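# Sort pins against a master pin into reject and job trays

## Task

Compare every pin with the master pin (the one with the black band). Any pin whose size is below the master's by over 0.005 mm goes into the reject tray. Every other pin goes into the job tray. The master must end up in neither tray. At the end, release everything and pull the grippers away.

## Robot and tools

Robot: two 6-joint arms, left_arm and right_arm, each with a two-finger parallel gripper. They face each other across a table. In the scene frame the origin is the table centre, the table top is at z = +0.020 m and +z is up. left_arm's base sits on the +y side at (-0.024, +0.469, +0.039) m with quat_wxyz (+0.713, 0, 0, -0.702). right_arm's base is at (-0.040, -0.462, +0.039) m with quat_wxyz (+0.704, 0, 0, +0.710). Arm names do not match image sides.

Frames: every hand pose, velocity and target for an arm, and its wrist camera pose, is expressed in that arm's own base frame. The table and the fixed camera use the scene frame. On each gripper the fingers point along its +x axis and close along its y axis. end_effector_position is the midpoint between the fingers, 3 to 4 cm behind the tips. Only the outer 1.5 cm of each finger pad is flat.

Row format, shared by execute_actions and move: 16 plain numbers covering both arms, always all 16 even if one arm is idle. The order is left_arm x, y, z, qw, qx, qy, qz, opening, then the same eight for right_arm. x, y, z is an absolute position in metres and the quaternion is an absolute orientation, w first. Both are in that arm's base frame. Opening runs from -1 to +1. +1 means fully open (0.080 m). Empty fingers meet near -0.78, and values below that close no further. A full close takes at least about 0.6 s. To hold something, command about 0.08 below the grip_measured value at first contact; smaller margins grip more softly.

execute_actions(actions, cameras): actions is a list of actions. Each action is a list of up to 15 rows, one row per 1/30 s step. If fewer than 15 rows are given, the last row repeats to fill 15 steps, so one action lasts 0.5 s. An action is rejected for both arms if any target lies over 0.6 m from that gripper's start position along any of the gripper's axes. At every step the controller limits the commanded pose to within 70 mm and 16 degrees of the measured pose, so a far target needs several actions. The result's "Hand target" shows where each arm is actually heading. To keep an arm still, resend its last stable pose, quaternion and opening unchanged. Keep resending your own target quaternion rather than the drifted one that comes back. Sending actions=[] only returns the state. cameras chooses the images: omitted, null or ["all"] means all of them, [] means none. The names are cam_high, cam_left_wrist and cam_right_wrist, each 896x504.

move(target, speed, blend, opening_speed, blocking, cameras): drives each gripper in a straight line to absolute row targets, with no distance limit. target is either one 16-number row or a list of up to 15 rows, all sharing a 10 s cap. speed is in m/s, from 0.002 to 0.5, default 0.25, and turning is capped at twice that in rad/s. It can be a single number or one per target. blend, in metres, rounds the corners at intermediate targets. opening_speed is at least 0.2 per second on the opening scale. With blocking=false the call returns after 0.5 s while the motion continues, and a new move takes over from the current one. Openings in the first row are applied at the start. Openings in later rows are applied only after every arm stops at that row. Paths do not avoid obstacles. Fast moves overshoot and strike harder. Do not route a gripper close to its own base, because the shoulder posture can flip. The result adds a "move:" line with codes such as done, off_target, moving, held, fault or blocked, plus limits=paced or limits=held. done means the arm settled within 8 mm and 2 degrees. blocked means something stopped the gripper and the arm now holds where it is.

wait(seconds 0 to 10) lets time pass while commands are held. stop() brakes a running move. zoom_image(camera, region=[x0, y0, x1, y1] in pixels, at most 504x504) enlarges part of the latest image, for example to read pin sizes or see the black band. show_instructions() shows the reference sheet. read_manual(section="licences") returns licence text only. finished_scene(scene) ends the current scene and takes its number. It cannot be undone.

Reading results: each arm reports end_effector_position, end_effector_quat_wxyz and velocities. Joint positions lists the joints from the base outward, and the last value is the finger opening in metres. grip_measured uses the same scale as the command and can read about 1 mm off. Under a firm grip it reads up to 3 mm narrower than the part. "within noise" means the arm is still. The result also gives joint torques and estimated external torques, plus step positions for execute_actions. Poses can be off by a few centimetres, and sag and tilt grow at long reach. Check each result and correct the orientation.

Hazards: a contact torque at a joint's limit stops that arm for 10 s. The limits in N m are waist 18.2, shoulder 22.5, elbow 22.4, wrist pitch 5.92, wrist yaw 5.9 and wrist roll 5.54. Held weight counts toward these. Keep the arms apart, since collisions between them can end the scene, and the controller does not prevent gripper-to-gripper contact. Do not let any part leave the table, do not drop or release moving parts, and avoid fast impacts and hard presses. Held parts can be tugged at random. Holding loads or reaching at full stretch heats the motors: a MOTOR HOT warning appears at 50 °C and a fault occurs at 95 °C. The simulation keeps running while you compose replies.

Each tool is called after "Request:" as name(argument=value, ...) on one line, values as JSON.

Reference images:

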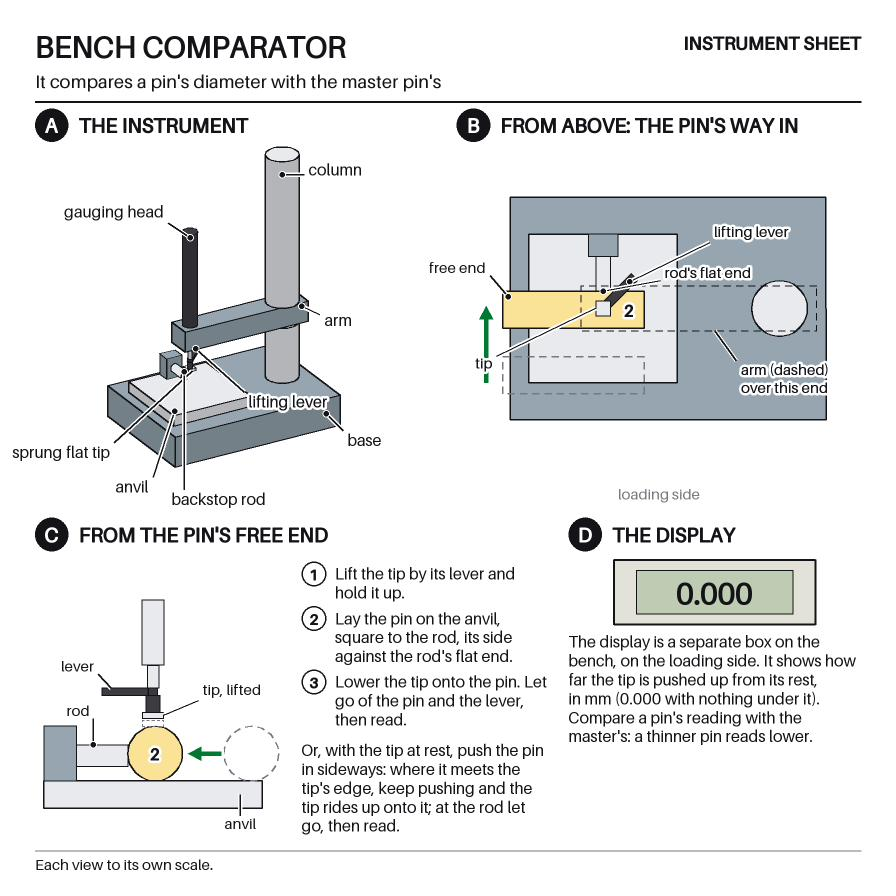

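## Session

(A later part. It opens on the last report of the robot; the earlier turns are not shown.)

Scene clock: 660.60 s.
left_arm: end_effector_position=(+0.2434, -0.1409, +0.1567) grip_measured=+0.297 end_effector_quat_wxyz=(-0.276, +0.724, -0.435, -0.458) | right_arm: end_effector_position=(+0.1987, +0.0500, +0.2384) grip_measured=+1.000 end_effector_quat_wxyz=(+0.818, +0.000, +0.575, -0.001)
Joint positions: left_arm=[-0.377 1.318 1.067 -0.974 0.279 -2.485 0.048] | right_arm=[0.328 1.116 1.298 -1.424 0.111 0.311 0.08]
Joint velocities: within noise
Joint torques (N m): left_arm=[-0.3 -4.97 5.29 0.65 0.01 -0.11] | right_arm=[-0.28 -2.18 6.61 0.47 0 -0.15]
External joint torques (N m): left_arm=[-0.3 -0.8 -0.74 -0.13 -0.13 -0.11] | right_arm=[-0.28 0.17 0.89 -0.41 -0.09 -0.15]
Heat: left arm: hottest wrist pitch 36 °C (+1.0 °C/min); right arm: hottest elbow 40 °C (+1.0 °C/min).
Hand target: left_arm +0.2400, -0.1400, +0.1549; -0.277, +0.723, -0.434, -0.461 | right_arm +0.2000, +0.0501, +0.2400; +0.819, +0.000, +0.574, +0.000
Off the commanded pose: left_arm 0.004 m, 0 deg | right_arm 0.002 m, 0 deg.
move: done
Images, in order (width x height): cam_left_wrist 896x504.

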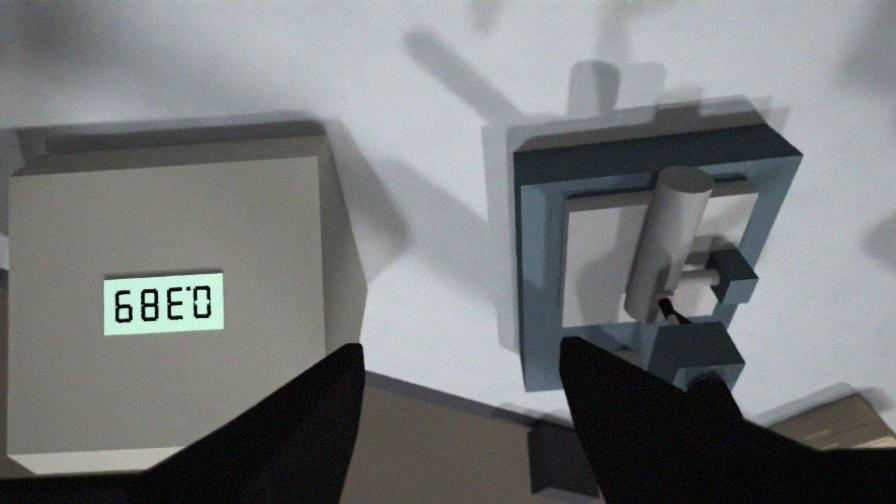

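Request:
move(target=[[0.3255, -0.1065, 0.100, 0.2593,-0.7387,0.4069,0.4706, 0.3, 0.20, 0.05, 0.24, 0.819, 0, 0.574, 0, 1.0],[0.3370, -0.1205, 0.0595, 0.2593,-0.7387,0.4069,0.4706, 0.3, 0.20, 0.05, 0.24, 0.819, 0, 0.574, 0, 1.0],[0.3370, -0.1205, 0.0595, 0.2593,-0.7387,0.4069,0.4706, -0.5, 0.20, 0.05, 0.24, 0.819, 0, 0.574, 0, 1.0],[0.307, -0.140, 0.0640, 0.2593,-0.7387,0.4069,0.4706, -0.5, 0.20, 0.05, 0.24, 0.819, 0, 0.574, 0, 1.0],[0.298, -0.13, 0.130, 0.2593,-0.7387,0.4069,0.4706, -0.5, 0.20, 0.05, 0.24, 0.819, 0, 0.574, 0, 1.0]], blend=[0.005,0,0,0.006,0], speed=[0.3,0.12,0.1,0.08,0.2], cameras=["cam_left_wrist"])

Request:
move(target=[[0.34, -0.03, 0.13, 0.18,-0.79,0.28,0.505, -0.5, 0.20, 0.05, 0.24, 0.819, 0, 0.574, 0, 1.0],[0.378, 0.045, 0.085, 0.0933,-0.8306,0.1464,0.5291, -0.5, 0.20, 0.05, 0.24, 0.819, 0, 0.574, 0, 1.0]], blend=[0.04,0], speed=0.3)

Scene clock: 708.17 s.
left_arm: end_effector_position=(+0.2935, -0.1289, +0.1206) grip_measured=-0.405 end_effector_quat_wxyz=(-0.258, +0.731, -0.407, -0.484) | right_arm: end_effector_position=(+0.1987, +0.0500, +0.2384) grip_measured=+1.000 end_effector_quat_wxyz=(+0.818, +0.000, +0.575, -0.001)
Joint positions: left_arm=[-0.285 1.516 1.1 -0.849 0.278 -2.467 0.017] | right_arm=[0.328 1.116 1.298 -1.424 0.111 0.311 0.08]
Joint velocities: within noise
Joint torques (N m): left_arm=[0.25 -6.29 8.98 0.73 0.31 0.06] | right_arm=[-0.3 -2.16 6.63 0.47 0.01 -0.14]
External joint torques (N m): left_arm=[0.24 -0.79 3.05 0 0.18 0.06] | right_arm=[-0.3 0.19 0.93 -0.39 -0.07 -0.14]
Heat: left arm: hottest wrist pitch 36 °C (+0.0 °C/min); right arm: hottest elbow 40 °C (+0.0 °C/min).
Hand target: left_arm +0.2978, -0.1300, +0.1301; -0.259, +0.739, -0.407, -0.471 | right_arm +0.2000, +0.0501, +0.2400; +0.819, +0.000, +0.574, +0.000
Off the commanded pose: left_arm 0.010 m, 2 deg | right_arm 0.002 m, 0 deg.
move: off_target (left_arm)
Images, in order (width x height): cam_left_wrist 896x504.

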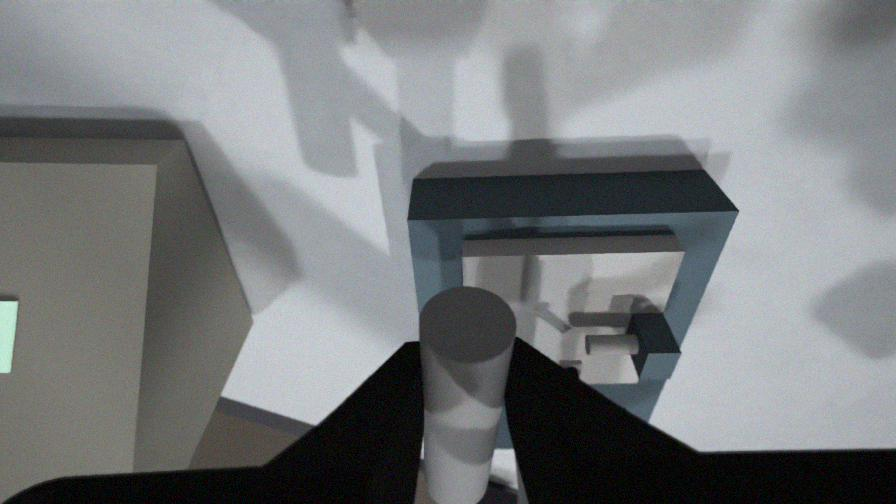

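Scene clock: 709.80 s.
left_arm: end_effector_position=(+0.3714, +0.0431, +0.0804) grip_measured=-0.405 end_effector_quat_wxyz=(-0.092, +0.826, -0.150, -0.536) | right_arm: end_effector_position=(+0.1987, +0.0500, +0.2384) grip_measured=+1.000 end_effector_quat_wxyz=(+0.818, +0.000, +0.575, -0.001)
Joint positions: left_arm=[0.205 1.72 1.143 -0.636 0.224 -2.626 0.017] | right_arm=[0.328 1.116 1.298 -1.424 0.111 0.311 0.08]
Joint velocities: within noise
Joint torques (N m): left_arm=[0.12 -5.71 8.95 1.12 0.09 -0.13] | right_arm=[-0.26 -2.17 6.56 0.47 -0.01 -0.14]
External joint torques (N m): left_arm=[0.16 1.18 3.15 0.31 -0.03 -0.13] | right_arm=[-0.28 0.18 0.84 -0.41 -0.08 -0.14]
Heat: left arm: hottest wrist pitch 36 °C (+0.0 °C/min); right arm: hottest elbow 40 °C (+0.0 °C/min).
Hand target: left_arm +0.3779, +0.0450, +0.0852; -0.093, +0.831, -0.146, -0.529 | right_arm +0.2000, +0.0501, +0.2400; +0.819, +0.000, +0.574, +0.000
Off the commanded pose: left_arm 0.008 m, 1 deg | right_arm 0.002 m, 0 deg.
move: done

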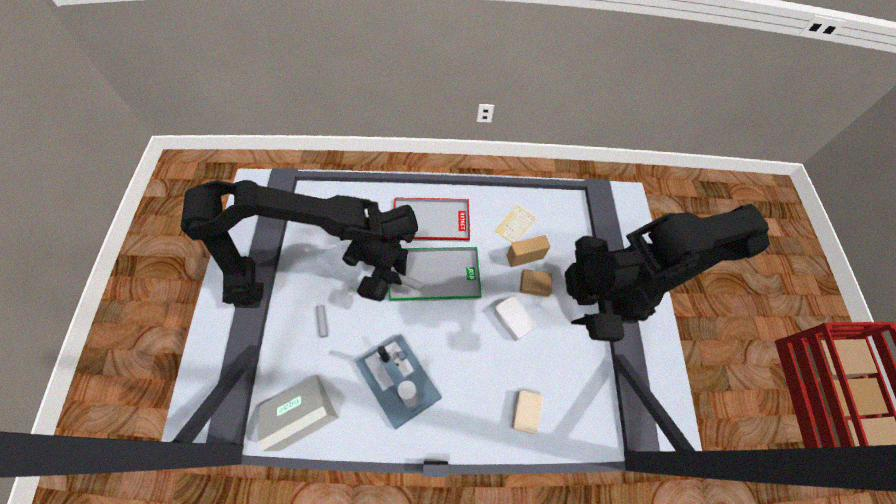

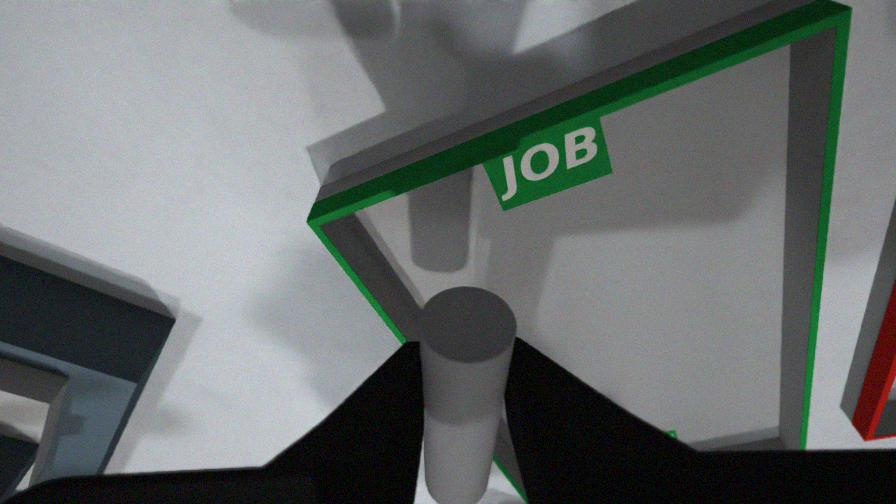

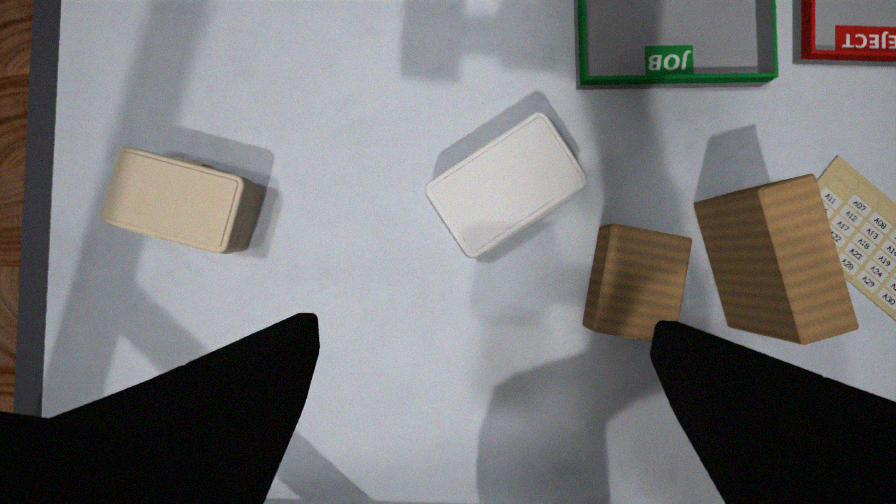

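Request:
move(target=[[0.390, 0.038, 0.055, 0.0234,-0.8426,0.0368,0.5368, -0.5, 0.20, 0.05, 0.24, 0.819, 0, 0.574, 0, 1.0],[0.387, 0.037, 0.033, 0.0234,-0.8426,0.0368,0.5368, -0.5, 0.20, 0.05, 0.24, 0.819, 0, 0.574, 0, 1.0]], blend=[0.01,0], speed=[0.2,0.1], cameras=["cam_left_wrist"])

Scene clock: 738.13 s.
left_arm: end_effector_position=(+0.3880, +0.0381, +0.0360) grip_measured=-0.405 end_effector_quat_wxyz=(-0.024, +0.844, -0.037, -0.535) | right_arm: end_effector_position=(+0.1987, +0.0500, +0.2384) grip_measured=+1.000 end_effector_quat_wxyz=(+0.818, +0.000, +0.575, -0.001)
Joint positions: left_arm=[0.134 1.802 1.035 -0.371 0.094 -2.941 0.017] | right_arm=[0.328 1.116 1.298 -1.424 0.111 0.311 0.08]
Joint velocities: within noise
Joint torques (N m): left_arm=[-0.32 -6.08 5.45 1.25 -0.08 -0.13] | right_arm=[-0.27 -2.21 6.64 0.48 0 -0.15]
External joint torques (N m): left_arm=[-0.35 1.09 0 0.36 -0.13 -0.13] | right_arm=[-0.26 0.14 0.97 -0.37 -0.08 -0.15]
Heat: left arm: hottest elbow 37 °C (+6.1 °C/min); right arm: hottest elbow 40 °C (+0.0 °C/min).
Hand target: left_arm +0.3870, +0.0370, +0.0331; -0.023, +0.843, -0.037, -0.537 | right_arm +0.2000, +0.0501, +0.2400; +0.819, +0.000, +0.574, +0.000
Off the commanded pose: left_arm 0.003 m, 0 deg | right_arm 0.002 m, 0 deg.
move: done
Images, in order (width x height): cam_left_wrist 896x504.

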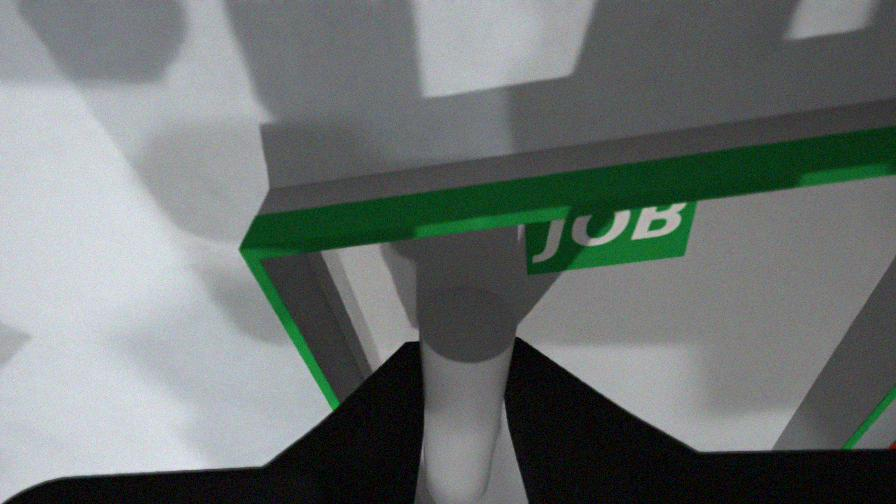

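Request:
move(target=[[0.387, 0.037, 0.0265, 0.0234,-0.8426,0.0368,0.5368, -0.5, 0.20, 0.05, 0.24, 0.819, 0, 0.574, 0, 1.0]], speed=0.08, cameras=[])

Request:
move(target=[[0.387, 0.037, 0.0275, 0.0234,-0.8426,0.0368,0.5368, -0.18, 0.20, 0.05, 0.24, 0.819, 0, 0.574, 0, 1.0],[0.370, 0.038, 0.070, 0.0234,-0.8426,0.0368,0.5368, -0.18, 0.20, 0.05, 0.24, 0.819, 0, 0.574, 0, 1.0],[0.27, 0.02, 0.13, 0.18,-0.79,0.28,0.505, 0.5, 0.20, 0.05, 0.24, 0.819, 0, 0.574, 0, 1.0],[0.188, -0.028, 0.085, 0.3289,-0.6669,0.5163,0.4248, 0.5, 0.20, 0.05, 0.24, 0.819, 0, 0.574, 0, 1.0]], blend=[0,0.02,0.04,0], speed=[0.1,0.12,0.4,0.35], opening_speed=0.8, cameras=["cam_left_wrist","cam_high"])

Scene clock: 757.93 s.
left_arm: end_effector_position=(+0.3892, +0.0382, +0.0317) grip_measured=-0.405 end_effector_quat_wxyz=(-0.024, +0.846, -0.037, -0.532) | right_arm: end_effector_position=(+0.1987, +0.0500, +0.2384) grip_measured=+1.000 end_effector_quat_wxyz=(+0.818, +0.000, +0.575, -0.001)
Joint positions: left_arm=[0.134 1.812 1.025 -0.345 0.094 -2.941 0.017] | right_arm=[0.328 1.116 1.298 -1.424 0.111 0.311 0.08]
Joint velocities: within noise
Joint torques (N m): left_arm=[-0.36 -5.7 4.98 1.25 -0.07 -0.12] | right_arm=[-0.31 -2.08 6.63 0.48 -0.01 -0.14]
External joint torques (N m): left_arm=[-0.35 1.49 -0.42 0.35 -0.12 -0.12] | right_arm=[-0.32 0.2 0.96 -0.39 -0.09 -0.14]
Heat: left arm: hottest wrist pitch 39 °C (+3.0 °C/min); right arm: hottest elbow 40 °C (+0.0 °C/min).
Hand target: left_arm +0.3868, +0.0370, +0.0264; -0.023, +0.842, -0.037, -0.537 | right_arm +0.2000, +0.0501, +0.2400; +0.819, +0.000, +0.574, +0.000
Off the commanded pose: left_arm 0.006 m, 1 deg | right_arm 0.002 m, 0 deg.
move: done
No camera images: "cameras" was empty.

Scene clock: 763.20 s.
left_arm: end_effector_position=(+0.1916, -0.0261, +0.0866) grip_measured=+0.498 end_effector_quat_wxyz=(-0.330, +0.669, -0.513, -0.425) | right_arm: end_effector_position=(+0.1987, +0.0500, +0.2384) grip_measured=+1.000 end_effector_quat_wxyz=(+0.818, +0.000, +0.575, -0.001)
Joint positions: left_arm=[0.196 1.227 0.742 -1.051 0.432 -1.64 0.057] | right_arm=[0.328 1.116 1.298 -1.424 0.111 0.311 0.08]
Joint velocities: within noise
Joint torques (N m): left_arm=[-0.38 -3.6 4.66 0.16 0.34 0.07] | right_arm=[-0.32 -2.16 6.62 0.47 0.01 -0.15]
External joint torques (N m): left_arm=[-0.38 -0.68 -0.73 -0.16 0.12 0.07] | right_arm=[-0.33 0.17 0.89 -0.41 -0.06 -0.15]
Heat: left arm: hottest wrist pitch 38 °C (+2.0 °C/min); right arm: hottest elbow 40 °C (+0.0 °C/min).
Hand target: left_arm +0.1881, -0.0280, +0.0850; -0.329, +0.667, -0.516, -0.425 | right_arm +0.2000, +0.0501, +0.2400; +0.819, +0.000, +0.574, +0.000
Off the commanded pose: left_arm 0.004 m, 1 deg | right_arm 0.002 m, 0 deg.
move: done; blend cut to 0 m at target 3
Images, in order (width x height): cam_high 896x504, cam_left_wrist 896x504.

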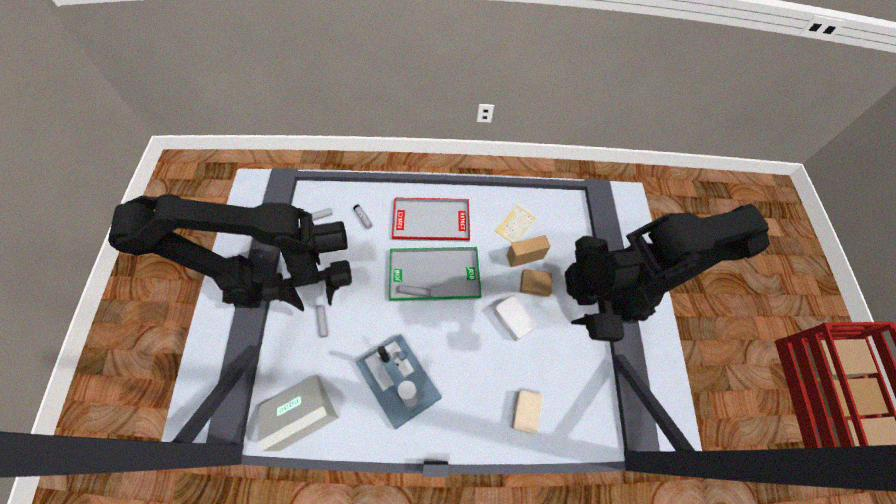

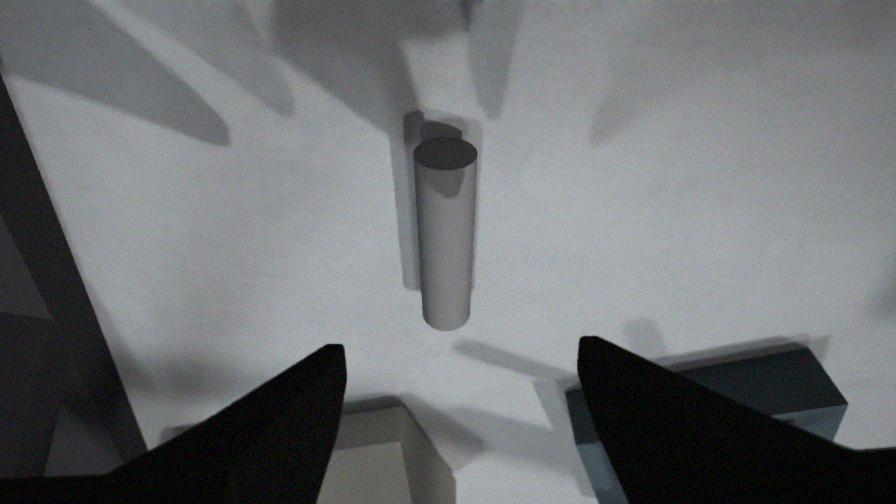

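Request:
move(target=[[0.1862, -0.0275, 0.020, 0.3233,-0.6735,0.5076,0.4291, 0.5, 0.20, 0.05, 0.24, 0.819, 0, 0.574, 0, 1.0]], speed=0.12, cameras=["cam_left_wrist"])

Scene clock: 802.90 s.
left_arm: end_effector_position=(+0.1900, -0.0265, +0.0235) grip_measured=+0.498 end_effector_quat_wxyz=(-0.330, +0.675, -0.505, -0.425) | right_arm: end_effector_position=(+0.1987, +0.0500, +0.2384) grip_measured=+1.000 end_effector_quat_wxyz=(+0.818, +0.000, +0.575, -0.001)
Joint positions: left_arm=[0.196 1.322 0.532 -0.727 0.432 -1.659 0.057] | right_arm=[0.328 1.116 1.298 -1.424 0.111 0.311 0.08]
Joint velocities: within noise
Joint torques (N m): left_arm=[0.06 -1.99 4.03 0.47 0.29 -0.11] | right_arm=[-0.32 -2.17 6.6 0.48 -0.01 -0.14]
External joint torques (N m): left_arm=[0.05 1.06 -0.86 0.1 0.07 -0.11] | right_arm=[-0.31 0.19 0.9 -0.38 -0.09 -0.14]
Heat: left arm: hottest wrist pitch 36 °C (-1.0 °C/min); right arm: hottest elbow 40 °C (+0.0 °C/min).
Hand target: left_arm +0.1862, -0.0275, +0.0201; -0.323, +0.674, -0.508, -0.429 | right_arm +0.2000, +0.0501, +0.2400; +0.819, +0.000, +0.574, +0.000
Off the commanded pose: left_arm 0.005 m, 1 deg | right_arm 0.002 m, 0 deg.
move: done
Images, in order (width x height): cam_left_wrist 896x504.

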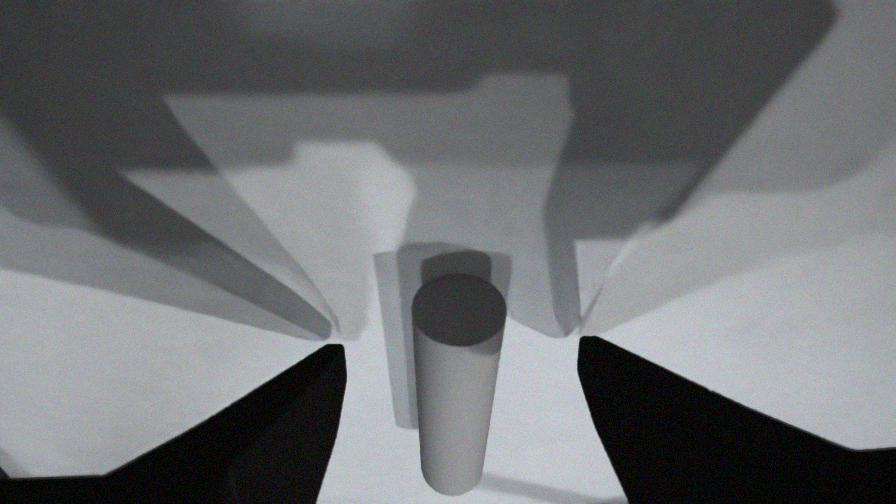

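Request:
move(target=[[0.1838, -0.0248, 0.0168, 0.3233,-0.6735,0.5076,0.4291, 0.4, 0.20, 0.05, 0.24, 0.819, 0, 0.574, 0, 1.0],[0.1838, -0.0248, 0.0168, 0.3233,-0.6735,0.5076,0.4291, -0.5, 0.20, 0.05, 0.24, 0.819, 0, 0.574, 0, 1.0]], speed=0.08, opening_speed=1.5, cameras=["cam_left_wrist"])

Scene clock: 823.70 s.
left_arm: end_effector_position=(+0.1876, -0.0242, +0.0203) grip_measured=-0.406 end_effector_quat_wxyz=(-0.329, +0.676, -0.504, -0.425) | right_arm: end_effector_position=(+0.1987, +0.0500, +0.2384) grip_measured=+1.000 end_effector_quat_wxyz=(+0.818, +0.000, +0.575, -0.001)
Joint positions: left_arm=[0.212 1.326 0.52 -0.718 0.434 -1.644 0.017] | right_arm=[0.328 1.116 1.298 -1.424 0.111 0.311 0.08]
Joint velocities: within noise
Joint torques (N m): left_arm=[0.18 -2.02 3.97 0.45 0.25 0.04] | right_arm=[-0.33 -2.13 6.63 0.48 -0.01 -0.15]
External joint torques (N m): left_arm=[0.18 1.02 -0.91 0.07 0.03 0.04] | right_arm=[-0.32 0.22 0.92 -0.39 -0.09 -0.15]
Heat: left arm: hottest wrist pitch 35 °C (-3.0 °C/min); right arm: hottest elbow 40 °C (+0.0 °C/min).
Hand target: left_arm +0.1838, -0.0248, +0.0169; -0.323, +0.673, -0.508, -0.429 | right_arm +0.2000, +0.0501, +0.2400; +0.819, +0.000, +0.574, +0.000
Off the commanded pose: left_arm 0.005 m, 1 deg | right_arm 0.002 m, 0 deg.
move: done
Images, in order (width x height): cam_left_wrist 896x504.

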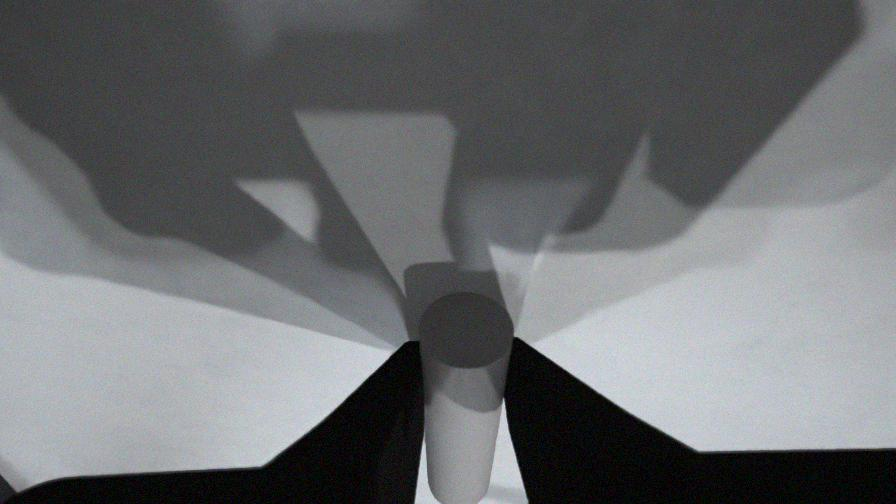

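Request:
move(target=[[0.186, -0.022, 0.12, 0.3233,-0.6735,0.5076,0.4291, -0.5, 0.20, 0.05, 0.24, 0.819, 0, 0.574, 0, 1.0],[0.25, -0.05, 0.15, 0.31,-0.69,0.484,0.439, -0.5, 0.20, 0.05, 0.24, 0.819, 0, 0.574, 0, 1.0],[0.311, -0.137, 0.090, 0.2593,-0.7387,0.4069,0.4706, -0.5, 0.20, 0.05, 0.24, 0.819, 0, 0.574, 0, 1.0]], blend=[0.03,0.04,0], speed=[0.2,0.3,0.25], cameras=["cam_left_wrist"])

Request:
move(target=[[0.3135, -0.1355, 0.069, 0.2593,-0.7387,0.4069,0.4706, -0.5, 0.20, 0.05, 0.24, 0.819, 0, 0.574, 0, 1.0],[0.3145, -0.1335, 0.0595, 0.2593,-0.7387,0.4069,0.4706, -0.5, 0.20, 0.05, 0.24, 0.819, 0, 0.574, 0, 1.0],[0.3455, -0.1125, 0.0598, 0.2593,-0.7387,0.4069,0.4706, -0.5, 0.20, 0.05, 0.24, 0.819, 0, 0.574, 0, 1.0],[0.3430, -0.1165, 0.0615, 0.2593,-0.7387,0.4069,0.4706, -0.5, 0.20, 0.05, 0.24, 0.819, 0, 0.574, 0, 1.0]], blend=[0.003,0.002,0,0], speed=[0.15,0.06,0.06,0.05], cameras=["cam_left_wrist"])

Request:
move(target=[[0.3425, -0.1170, 0.0610, 0.2593,-0.7387,0.4069,0.4706, 0.15, 0.20, 0.05, 0.24, 0.819, 0, 0.574, 0, 1.0],[0.330, -0.103, 0.100, 0.2593,-0.7387,0.4069,0.4706, 0.15, 0.20, 0.05, 0.24, 0.819, 0, 0.574, 0, 1.0],[0.240, -0.140, 0.155, 0.2767, -0.7230, 0.4343, 0.4606, 0.3, 0.20, 0.05, 0.24, 0.819, 0, 0.574, 0, 1.0]], blend=[0,0.01,0], speed=[0.1,0.12,0.3], opening_speed=0.7, cameras=["cam_left_wrist"])

Request:
zoom_image(camera="cam_left_wrist", region=[90, 260, 250, 350])

Scene clock: 857.60 s.
left_arm: end_effector_position=(+0.3062, -0.1344, +0.0865) grip_measured=-0.406 end_effector_quat_wxyz=(-0.258, +0.735, -0.407, -0.477) | right_arm: end_effector_position=(+0.1987, +0.0500, +0.2384) grip_measured=+1.000 end_effector_quat_wxyz=(+0.818, +0.000, +0.575, -0.001)
Joint positions: left_arm=[-0.289 1.59 1.028 -0.686 0.28 -2.472 0.017] | right_arm=[0.328 1.116 1.298 -1.424 0.111 0.311 0.08]
Joint velocities: within noise
Joint torques (N m): left_arm=[-0.31 -4.85 8.42 1.05 0.11 -0.12] | right_arm=[-0.32 -2.15 6.64 0.48 0.01 -0.14]
External joint torques (N m): left_arm=[-0.36 1.13 2.59 0.28 -0.03 -0.12] | right_arm=[-0.31 0.21 0.95 -0.38 -0.07 -0.14]
Heat: left arm: hottest wrist pitch 35 °C (-1.0 °C/min); right arm: hottest elbow 40 °C (+0.0 °C/min).
Hand target: left_arm +0.3110, -0.1370, +0.0901; -0.259, +0.739, -0.407, -0.470 | right_arm +0.2000, +0.0501, +0.2400; +0.819, +0.000, +0.574, +0.000
Off the commanded pose: left_arm 0.007 m, 1 deg | right_arm 0.002 m, 0 deg.
move: done; blend cut to 0.038 m at target 2
Images, in order (width x height): cam_left_wrist 896x504.

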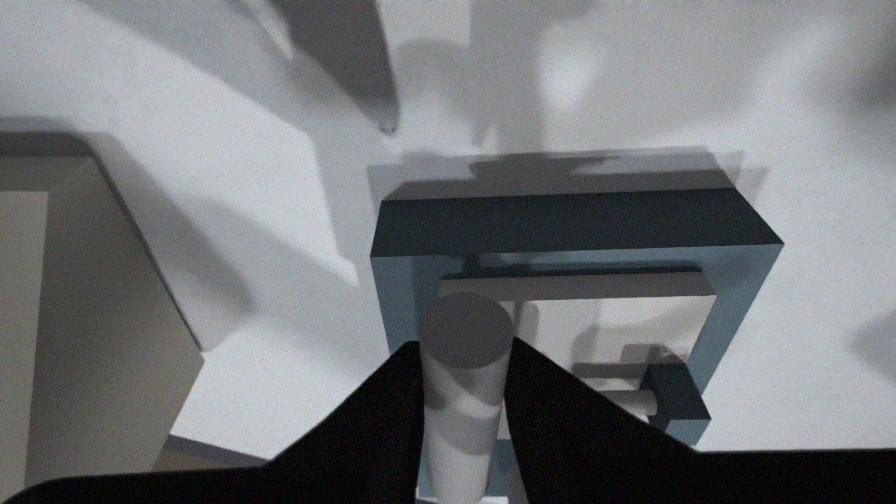

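Scene clock: 858.93 s.
left_arm: end_effector_position=(+0.3399, -0.1194, +0.0658) grip_measured=-0.406 end_effector_quat_wxyz=(-0.258, +0.740, -0.415, -0.463) | right_arm: end_effector_position=(+0.1987, +0.0500, +0.2384) grip_measured=+1.000 end_effector_quat_wxyz=(+0.818, +0.000, +0.575, -0.001)
Joint positions: left_arm=[-0.203 1.718 1.073 -0.605 0.327 -2.378 0.017] | right_arm=[0.328 1.116 1.298 -1.424 0.111 0.311 0.08]
Joint velocities: within noise
Joint torques (N m): left_arm=[0.32 -4.18 7.3 0.81 -0.46 -0.22] | right_arm=[-0.32 -2.14 6.62 0.46 0 -0.14]
External joint torques (N m): left_arm=[0.29 2.53 1.7 0.07 -0.62 -0.22] | right_arm=[-0.32 0.19 0.93 -0.41 -0.08 -0.14]
Heat: left arm: hottest wrist pitch 35 °C (-1.0 °C/min); right arm: hottest elbow 40 °C (+0.0 °C/min).
Hand target: left_arm +0.3430, -0.1164, +0.0615; -0.259, +0.739, -0.407, -0.470 | right_arm +0.2000, +0.0501, +0.2400; +0.819, +0.000, +0.574, +0.000
Off the commanded pose: left_arm 0.006 m, 1 deg | right_arm 0.002 m, 0 deg.
move: done
Images, in order (width x height): cam_left_wrist 896x504.

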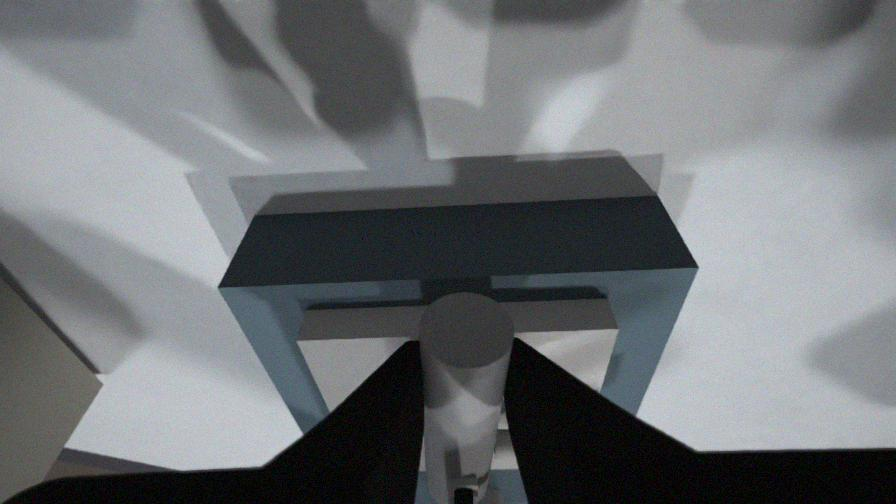

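Scene clock: 862.13 s.
left_arm: end_effector_position=(+0.2434, -0.1409, +0.1567) grip_measured=+0.297 end_effector_quat_wxyz=(-0.276, +0.724, -0.435, -0.458) | right_arm: end_effector_position=(+0.1987, +0.0500, +0.2384) grip_measured=+1.000 end_effector_quat_wxyz=(+0.818, +0.000, +0.575, -0.001)
Joint positions: left_arm=[-0.377 1.318 1.067 -0.974 0.279 -2.485 0.048] | right_arm=[0.328 1.116 1.298 -1.424 0.111 0.311 0.08]
Joint velocities: within noise
Joint torques (N m): left_arm=[-0.33 -4.95 5.32 0.65 0.01 -0.13] | right_arm=[-0.34 -2.2 6.6 0.48 0.01 -0.16]
External joint torques (N m): left_arm=[-0.31 -0.82 -0.7 -0.13 -0.14 -0.13] | right_arm=[-0.34 0.17 0.86 -0.4 -0.07 -0.16]
Heat: left arm: hottest wrist pitch 35 °C (-1.0 °C/min); right arm: hottest elbow 40 °C (+0.0 °C/min).
Hand target: left_arm +0.2400, -0.1400, +0.1549; -0.277, +0.723, -0.434, -0.461 | right_arm +0.2000, +0.0501, +0.2400; +0.819, +0.000, +0.574, +0.000
Off the commanded pose: left_arm 0.004 m, 0 deg | right_arm 0.002 m, 0 deg.
move: done
Images, in order (width x height): cam_left_wrist 896x504.

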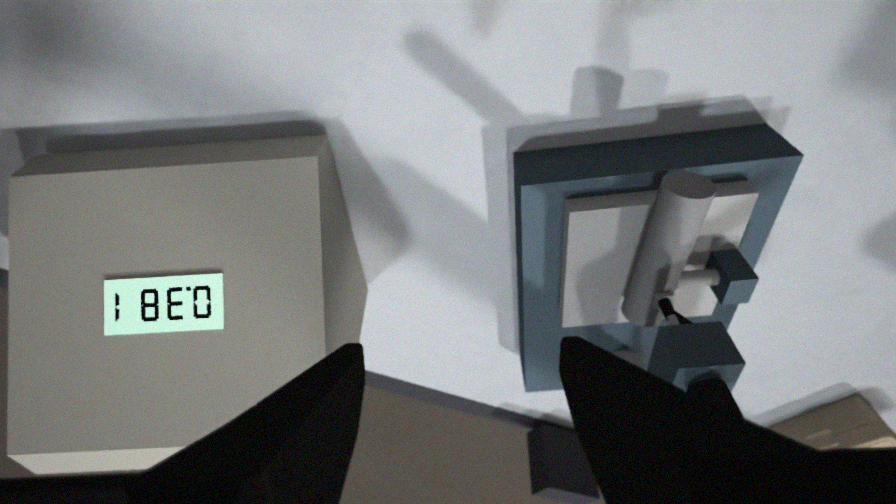

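Scaled by 3.150 from the camera's 896x504 image, which has a finer 1280x720 frame.

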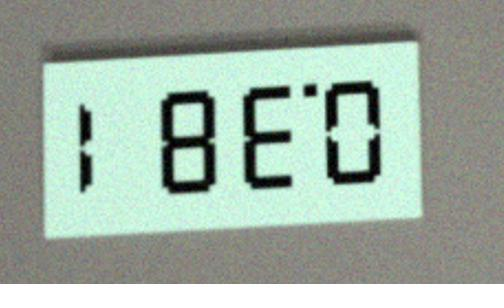

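Request:
move(target=[[0.3255, -0.1065, 0.100, 0.2593,-0.7387,0.4069,0.4706, 0.3, 0.20, 0.05, 0.24, 0.819, 0, 0.574, 0, 1.0],[0.3370, -0.1205, 0.0595, 0.2593,-0.7387,0.4069,0.4706, 0.3, 0.20, 0.05, 0.24, 0.819, 0, 0.574, 0, 1.0],[0.3370, -0.1205, 0.0595, 0.2593,-0.7387,0.4069,0.4706, -0.5, 0.20, 0.05, 0.24, 0.819, 0, 0.574, 0, 1.0],[0.307, -0.140, 0.0640, 0.2593,-0.7387,0.4069,0.4706, -0.5, 0.20, 0.05, 0.24, 0.819, 0, 0.574, 0, 1.0],[0.298, -0.13, 0.130, 0.2593,-0.7387,0.4069,0.4706, -0.5, 0.20, 0.05, 0.24, 0.819, 0, 0.574, 0, 1.0]], blend=[0.005,0,0,0.006,0], speed=[0.3,0.12,0.1,0.08,0.2], cameras=["cam_left_wrist"])

Request:
move(target=[[0.35, 0.06, 0.13, 0.12,-0.82,0.19,0.525, -0.5, 0.20, 0.05, 0.24, 0.819, 0, 0.574, 0, 1.0],[0.395, 0.213, 0.085, 0.0234,-0.8426,0.0368,0.5368, -0.5, 0.20, 0.05, 0.24, 0.819, 0, 0.574, 0, 1.0]], blend=[0.04,0], speed=0.35, cameras=["cam_left_wrist"])

Scene clock: 886.37 s.
left_arm: end_effector_position=(+0.2935, -0.1289, +0.1206) grip_measured=-0.406 end_effector_quat_wxyz=(-0.258, +0.731, -0.407, -0.484) | right_arm: end_effector_position=(+0.1987, +0.0500, +0.2384) grip_measured=+1.000 end_effector_quat_wxyz=(+0.818, +0.000, +0.575, -0.001)
Joint positions: left_arm=[-0.285 1.516 1.1 -0.849 0.278 -2.467 0.017] | right_arm=[0.328 1.116 1.298 -1.424 0.111 0.311 0.08]
Joint velocities: within noise
Joint torques (N m): left_arm=[0.3 -6.21 8.99 0.73 0.3 0.06] | right_arm=[-0.27 -2.15 6.61 0.49 0.01 -0.14]
External joint torques (N m): left_arm=[0.28 -0.76 3.16 0.04 0.17 0.06] | right_arm=[-0.26 0.24 0.89 -0.38 -0.07 -0.14]
Heat: left arm: hottest wrist pitch 36 °C (+1.0 °C/min); right arm: hottest elbow 40 °C (+0.0 °C/min).
Hand target: left_arm +0.2978, -0.1300, +0.1301; -0.259, +0.739, -0.407, -0.470 | right_arm +0.2000, +0.0501, +0.2400; +0.819, +0.000, +0.574, +0.000
Off the commanded pose: left_arm 0.010 m, 2 deg | right_arm 0.002 m, 0 deg.
move: off_target (left_arm)
Images, in order (width x height): cam_left_wrist 896x504.

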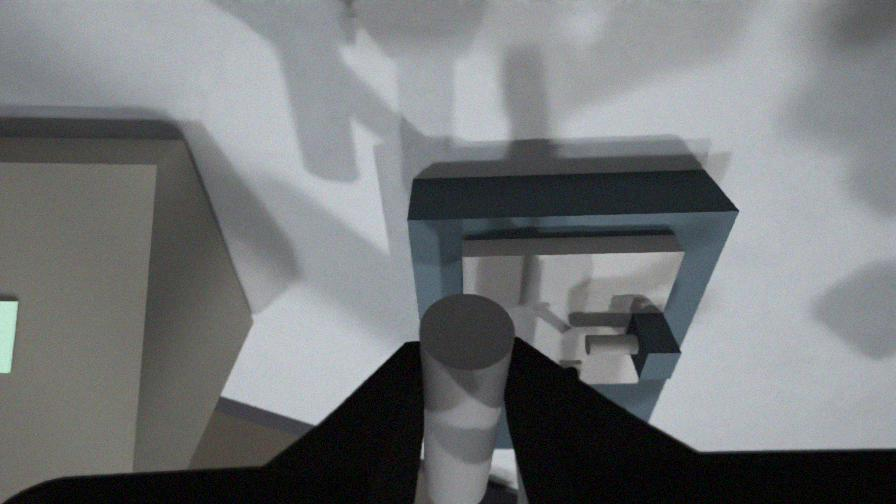

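Scene clock: 888.37 s.
left_arm: end_effector_position=(+0.3896, +0.2109, +0.0812) grip_measured=-0.406 end_effector_quat_wxyz=(-0.021, +0.839, -0.038, -0.542) | right_arm: end_effector_position=(+0.1987, +0.0500, +0.2384) grip_measured=+1.000 end_effector_quat_wxyz=(+0.818, +0.000, +0.575, -0.001)
Joint positions: left_arm=[0.584 1.987 1.496 -0.744 0.263 -2.516 0.017] | right_arm=[0.328 1.116 1.298 -1.424 0.111 0.311 0.08]
Joint velocities: within noise
Joint torques (N m): left_arm=[-0.2 -7.37 9.15 0.77 0.19 -0.11] | right_arm=[-0.34 -2.16 6.64 0.47 -0.02 -0.13]
External joint torques (N m): left_arm=[-0.14 1.58 3.27 0.01 0.06 -0.11] | right_arm=[-0.35 0.19 0.93 -0.41 -0.09 -0.13]
Heat: left arm: hottest wrist pitch 36 °C (+1.0 °C/min); right arm: hottest elbow 40 °C (+0.0 °C/min).
Hand target: left_arm +0.3949, +0.2129, +0.0850; -0.023, +0.843, -0.037, -0.537 | right_arm +0.2000, +0.0501, +0.2400; +0.819, +0.000, +0.574, +0.000
Off the commanded pose: left_arm 0.007 m, 1 deg | right_arm 0.002 m, 0 deg.
move: done
Images, in order (width x height): cam_left_wrist 896x504.

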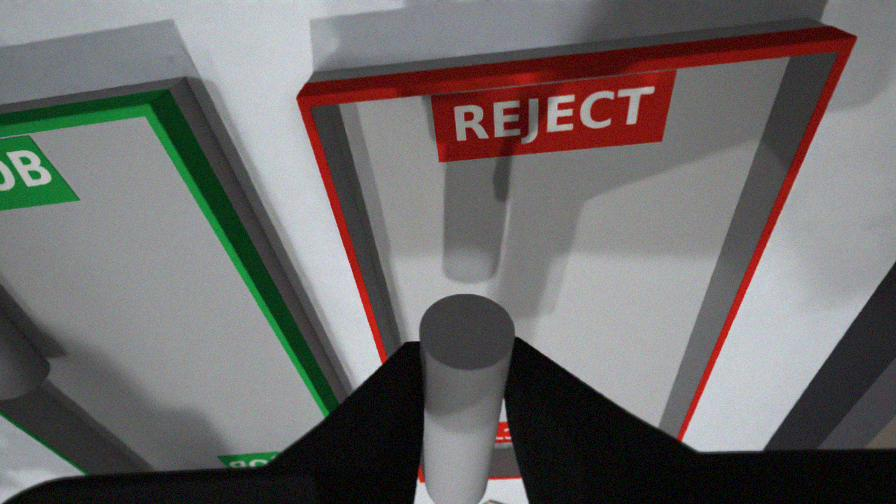

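Request:
move(target=[[0.392, 0.224, 0.055, 0.0234,-0.8426,0.0368,0.5368, -0.5, 0.20, 0.05, 0.24, 0.819, 0, 0.574, 0, 1.0],[0.390, 0.223, 0.034, 0.0234,-0.8426,0.0368,0.5368, -0.5, 0.20, 0.05, 0.24, 0.819, 0, 0.574, 0, 1.0]], blend=[0.01,0], speed=[0.2,0.1], cameras=["cam_left_wrist"])

Scene clock: 898.97 s.
left_arm: end_effector_position=(+0.3909, +0.2242, +0.0378) grip_measured=-0.406 end_effector_quat_wxyz=(-0.026, +0.843, -0.033, -0.536) | right_arm: end_effector_position=(+0.1987, +0.0500, +0.2384) grip_measured=+1.000 end_effector_quat_wxyz=(+0.818, +0.000, +0.575, -0.001)
Joint positions: left_arm=[0.609 2.059 1.415 -0.577 0.268 -2.494 0.017] | right_arm=[0.328 1.116 1.298 -1.424 0.111 0.311 0.08]
Joint velocities: within noise
Joint torques (N m): left_arm=[0.12 -7.72 5.46 1.08 0.35 0.06] | right_arm=[-0.34 -2.17 6.59 0.48 0 -0.15]
External joint torques (N m): left_arm=[0.09 1.38 -0.18 0.3 0.23 0.06] | right_arm=[-0.34 0.22 0.85 -0.4 -0.09 -0.15]
Heat: left arm: hottest wrist pitch 36 °C (+1.0 °C/min); right arm: hottest elbow 41 °C (+1.0 °C/min).
Hand target: left_arm +0.3899, +0.2230, +0.0340; -0.023, +0.843, -0.037, -0.537 | right_arm +0.2000, +0.0501, +0.2400; +0.819, +0.000, +0.574, +0.000
Off the commanded pose: left_arm 0.004 m, 1 deg | right_arm 0.002 m, 0 deg.
move: done
Images, in order (width x height): cam_left_wrist 896x504.

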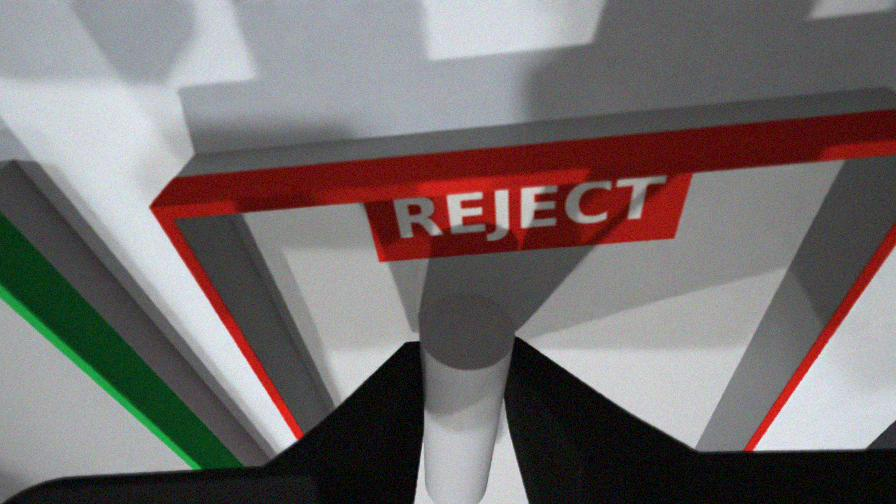

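Request:
move(target=[[0.390, 0.223, 0.0285, 0.0234,-0.8426,0.0368,0.5368, -0.5, 0.20, 0.05, 0.24, 0.819, 0, 0.574, 0, 1.0]], speed=0.08, cameras=[])

Request:
move(target=[[0.390, 0.223, 0.030, 0.0234,-0.8426,0.0368,0.5368, -0.15, 0.20, 0.05, 0.24, 0.819, 0, 0.574, 0, 1.0],[0.373, 0.224, 0.070, 0.0234,-0.8426,0.0368,0.5368, -0.15, 0.20, 0.05, 0.24, 0.819, 0, 0.574, 0, 1.0],[0.27, 0.23, 0.13, 0.3525,-0.6365,0.5533,0.4055, 0.5, 0.20, 0.05, 0.24, 0.819, 0, 0.574, 0, 1.0],[0.188, 0.242, 0.09, 0.5314,-0.1247,0.8341,0.0794, 0.5, 0.20, 0.05, 0.24, 0.819, 0, 0.574, 0, 1.0]], blend=[0,0.02,0.03,0], speed=[0.1,0.12,0.4,0.4], opening_speed=0.8, cameras=["cam_left_wrist","cam_high"])

Scene clock: 929.57 s.
left_arm: end_effector_position=(+0.3919, +0.2246, +0.0348) grip_measured=-0.406 end_effector_quat_wxyz=(-0.028, +0.845, -0.032, -0.534) | right_arm: end_effector_position=(+0.1987, +0.0500, +0.2384) grip_measured=+1.000 end_effector_quat_wxyz=(+0.818, +0.000, +0.575, -0.001)
Joint positions: left_arm=[0.609 2.063 1.407 -0.557 0.269 -2.494 0.017] | right_arm=[0.328 1.116 1.298 -1.424 0.111 0.311 0.08]
Joint velocities: within noise
Joint torques (N m): left_arm=[0.12 -7.39 5.28 1.1 0.31 0.05] | right_arm=[-0.28 -2.15 6.63 0.47 0.01 -0.16]
External joint torques (N m): left_arm=[0.14 1.73 -0.3 0.32 0.18 0.05] | right_arm=[-0.28 0.22 0.88 -0.41 -0.08 -0.16]
Heat: left arm: hottest wrist pitch 38 °C (+2.0 °C/min); right arm: hottest elbow 41 °C (+1.0 °C/min).
Hand target: left_arm +0.3900, +0.2230, +0.0287; -0.023, +0.843, -0.037, -0.537 | right_arm +0.2000, +0.0501, +0.2400; +0.819, +0.000, +0.574, +0.000
Off the commanded pose: left_arm 0.007 m, 1 deg | right_arm 0.002 m, 0 deg.
move: done
No camera images: "cameras" was empty.

Scene clock: 936.67 s.
left_arm: end_effector_position=(+0.1892, +0.2438, +0.0877) grip_measured=+0.498 end_effector_quat_wxyz=(+0.530, -0.129, +0.834, +0.079) | right_arm: end_effector_position=(+0.1987, +0.0500, +0.2384) grip_measured=+1.000 end_effector_quat_wxyz=(+0.818, +0.000, +0.575, -0.001)
Joint positions: left_arm=[0.812 2.052 1.608 -1.518 -0.204 0.468 0.057] | right_arm=[0.328 1.116 1.298 -1.424 0.111 0.311 0.08]
Joint velocities: within noise
Joint torques (N m): left_arm=[-0.34 -9.24 4.01 -0.29 -0.29 0.08] | right_arm=[-0.28 -2.17 6.6 0.48 0 -0.15]
External joint torques (N m): left_arm=[-0.3 -0.94 -0.83 0.03 -0.2 0.08] | right_arm=[-0.27 0.19 0.9 -0.39 -0.08 -0.15]
Heat: left arm: hottest shoulder 38 °C (+5.0 °C/min); right arm: hottest elbow 41 °C (+1.0 °C/min).
Hand target: left_arm +0.1880, +0.2420, +0.0900; +0.531, -0.125, +0.834, +0.079 | right_arm +0.2000, +0.0501, +0.2400; +0.819, +0.000, +0.574, +0.000
Off the commanded pose: left_arm 0.003 m, 1 deg | right_arm 0.002 m, 0 deg.
move: done; blend cut to 0 m at target 3
Images, in order (width x height): cam_high 896x504, cam_left_wrist 896x504.

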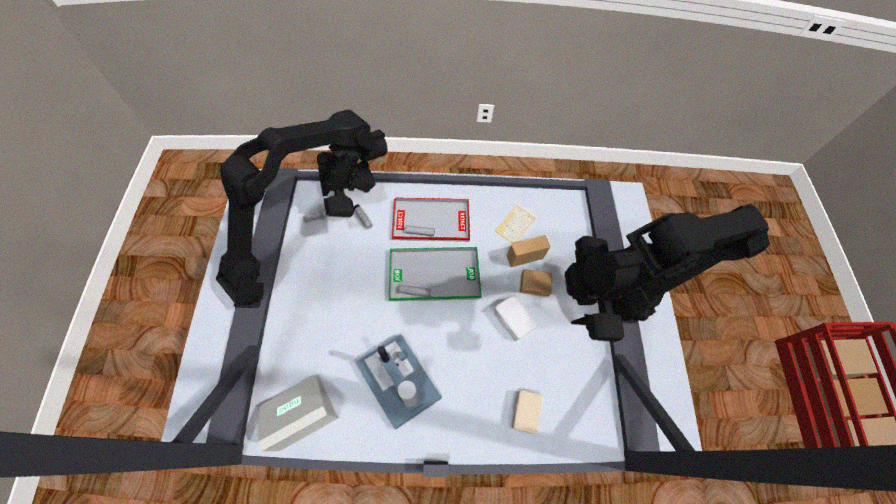

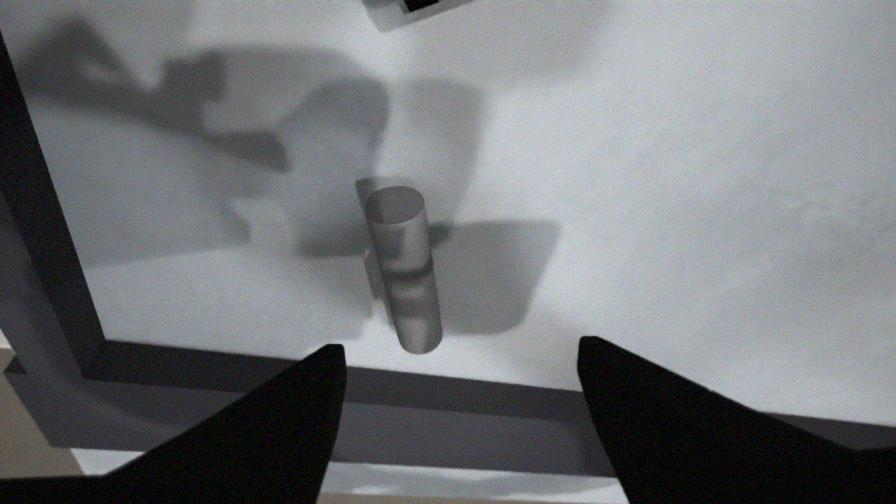

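Request:
move(target=[[0.1665, 0.2565, 0.026, 0.5279,-0.1573,0.8286,0.1002, 0.5, 0.20, 0.05, 0.24, 0.819, 0, 0.574, 0, 1.0]], speed=0.12, cameras=["cam_left_wrist"])

Scene clock: 956.17 s.
left_arm: end_effector_position=(+0.1698, +0.2585, +0.0309) grip_measured=+0.498 end_effector_quat_wxyz=(+0.535, -0.155, +0.824, +0.105) | right_arm: end_effector_position=(+0.1987, +0.0500, +0.2384) grip_measured=+1.000 end_effector_quat_wxyz=(+0.818, +0.000, +0.575, -0.001)
Joint positions: left_arm=[0.89 2.098 1.451 -1.289 -0.207 0.473 0.057] | right_arm=[0.328 1.116 1.298 -1.424 0.111 0.311 0.08]
Joint velocities: within noise
Joint torques (N m): left_arm=[0.19 -6.29 3.76 -0.26 -0.29 0.07] | right_arm=[-0.34 -2.17 6.59 0.47 0 -0.15]
External joint torques (N m): left_arm=[0.19 2.1 -0.82 0.03 -0.19 0.07] | right_arm=[-0.34 0.16 0.87 -0.41 -0.08 -0.15]
Heat: left arm: hottest shoulder 43 °C (+10.1 °C/min); right arm: hottest elbow 41 °C (+0.0 °C/min).
Hand target: left_arm +0.1666, +0.2565, +0.0261; +0.528, -0.157, +0.829, +0.100 | right_arm +0.2000, +0.0501, +0.2400; +0.819, +0.000, +0.574, +0.000
Off the commanded pose: left_arm 0.006 m, 1 deg | right_arm 0.002 m, 0 deg.
move: done
Images, in order (width x height): cam_left_wrist 896x504.

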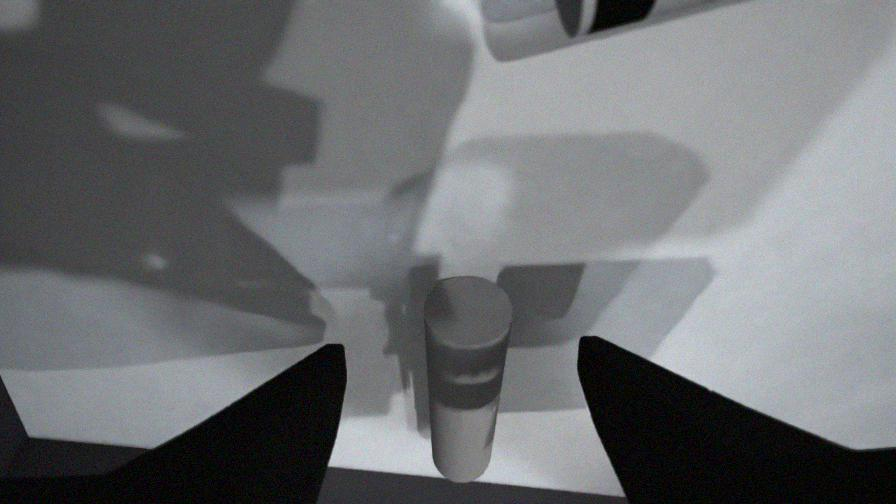

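Request:
move(target=[[0.1644, 0.2557, 0.0195, 0.5279,-0.1573,0.8286,0.1002, 0.4, 0.20, 0.05, 0.24, 0.819, 0, 0.574, 0, 1.0],[0.1644, 0.2557, 0.0195, 0.5279,-0.1573,0.8286,0.1002, -0.5, 0.20, 0.05, 0.24, 0.819, 0, 0.574, 0, 1.0]], speed=0.08, opening_speed=1.5, cameras=["cam_left_wrist"])

Scene clock: 970.67 s.
left_arm: end_effector_position=(+0.1680, +0.2579, +0.0247) grip_measured=-0.409 end_effector_quat_wxyz=(+0.536, -0.154, +0.824, +0.105) | right_arm: end_effector_position=(+0.1987, +0.0500, +0.2384) grip_measured=+1.000 end_effector_quat_wxyz=(+0.818, +0.000, +0.575, -0.001)
Joint positions: left_arm=[0.892 2.101 1.429 -1.262 -0.208 0.477 0.017] | right_arm=[0.328 1.116 1.298 -1.424 0.111 0.311 0.08]
Joint velocities: within noise
Joint torques (N m): left_arm=[0.2 -6.23 3.7 -0.23 -0.28 0.06] | right_arm=[-0.31 -2.19 6.64 0.47 0.01 -0.13]
External joint torques (N m): left_arm=[0.15 2.11 -0.86 0.03 -0.17 0.06] | right_arm=[-0.32 0.1 0.97 -0.4 -0.07 -0.13]
Heat: left arm: hottest shoulder 41 °C (+6.0 °C/min); right arm: hottest elbow 41 °C (+0.0 °C/min).
Hand target: left_arm +0.1643, +0.2556, +0.0196; +0.528, -0.157, +0.829, +0.100 | right_arm +0.2000, +0.0501, +0.2400; +0.819, +0.000, +0.574, +0.000
Off the commanded pose: left_arm 0.007 m, 1 deg | right_arm 0.002 m, 0 deg.
move: done
Images, in order (width x height): cam_left_wrist 896x504.

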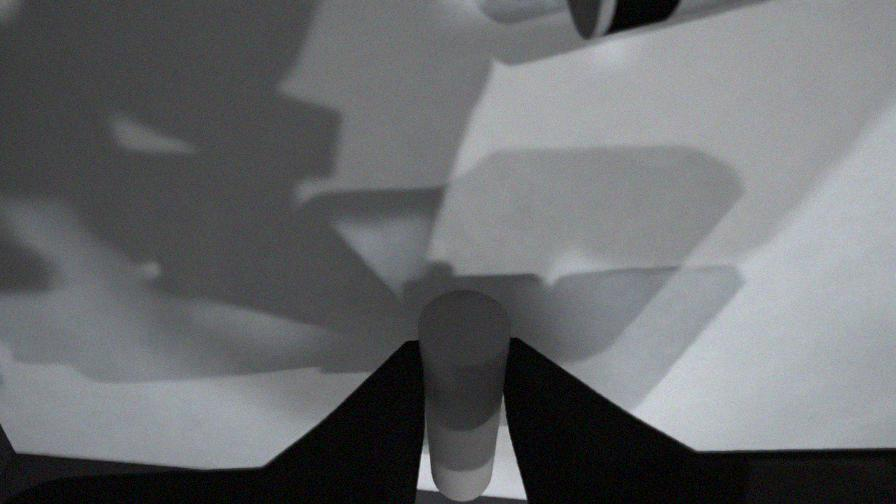

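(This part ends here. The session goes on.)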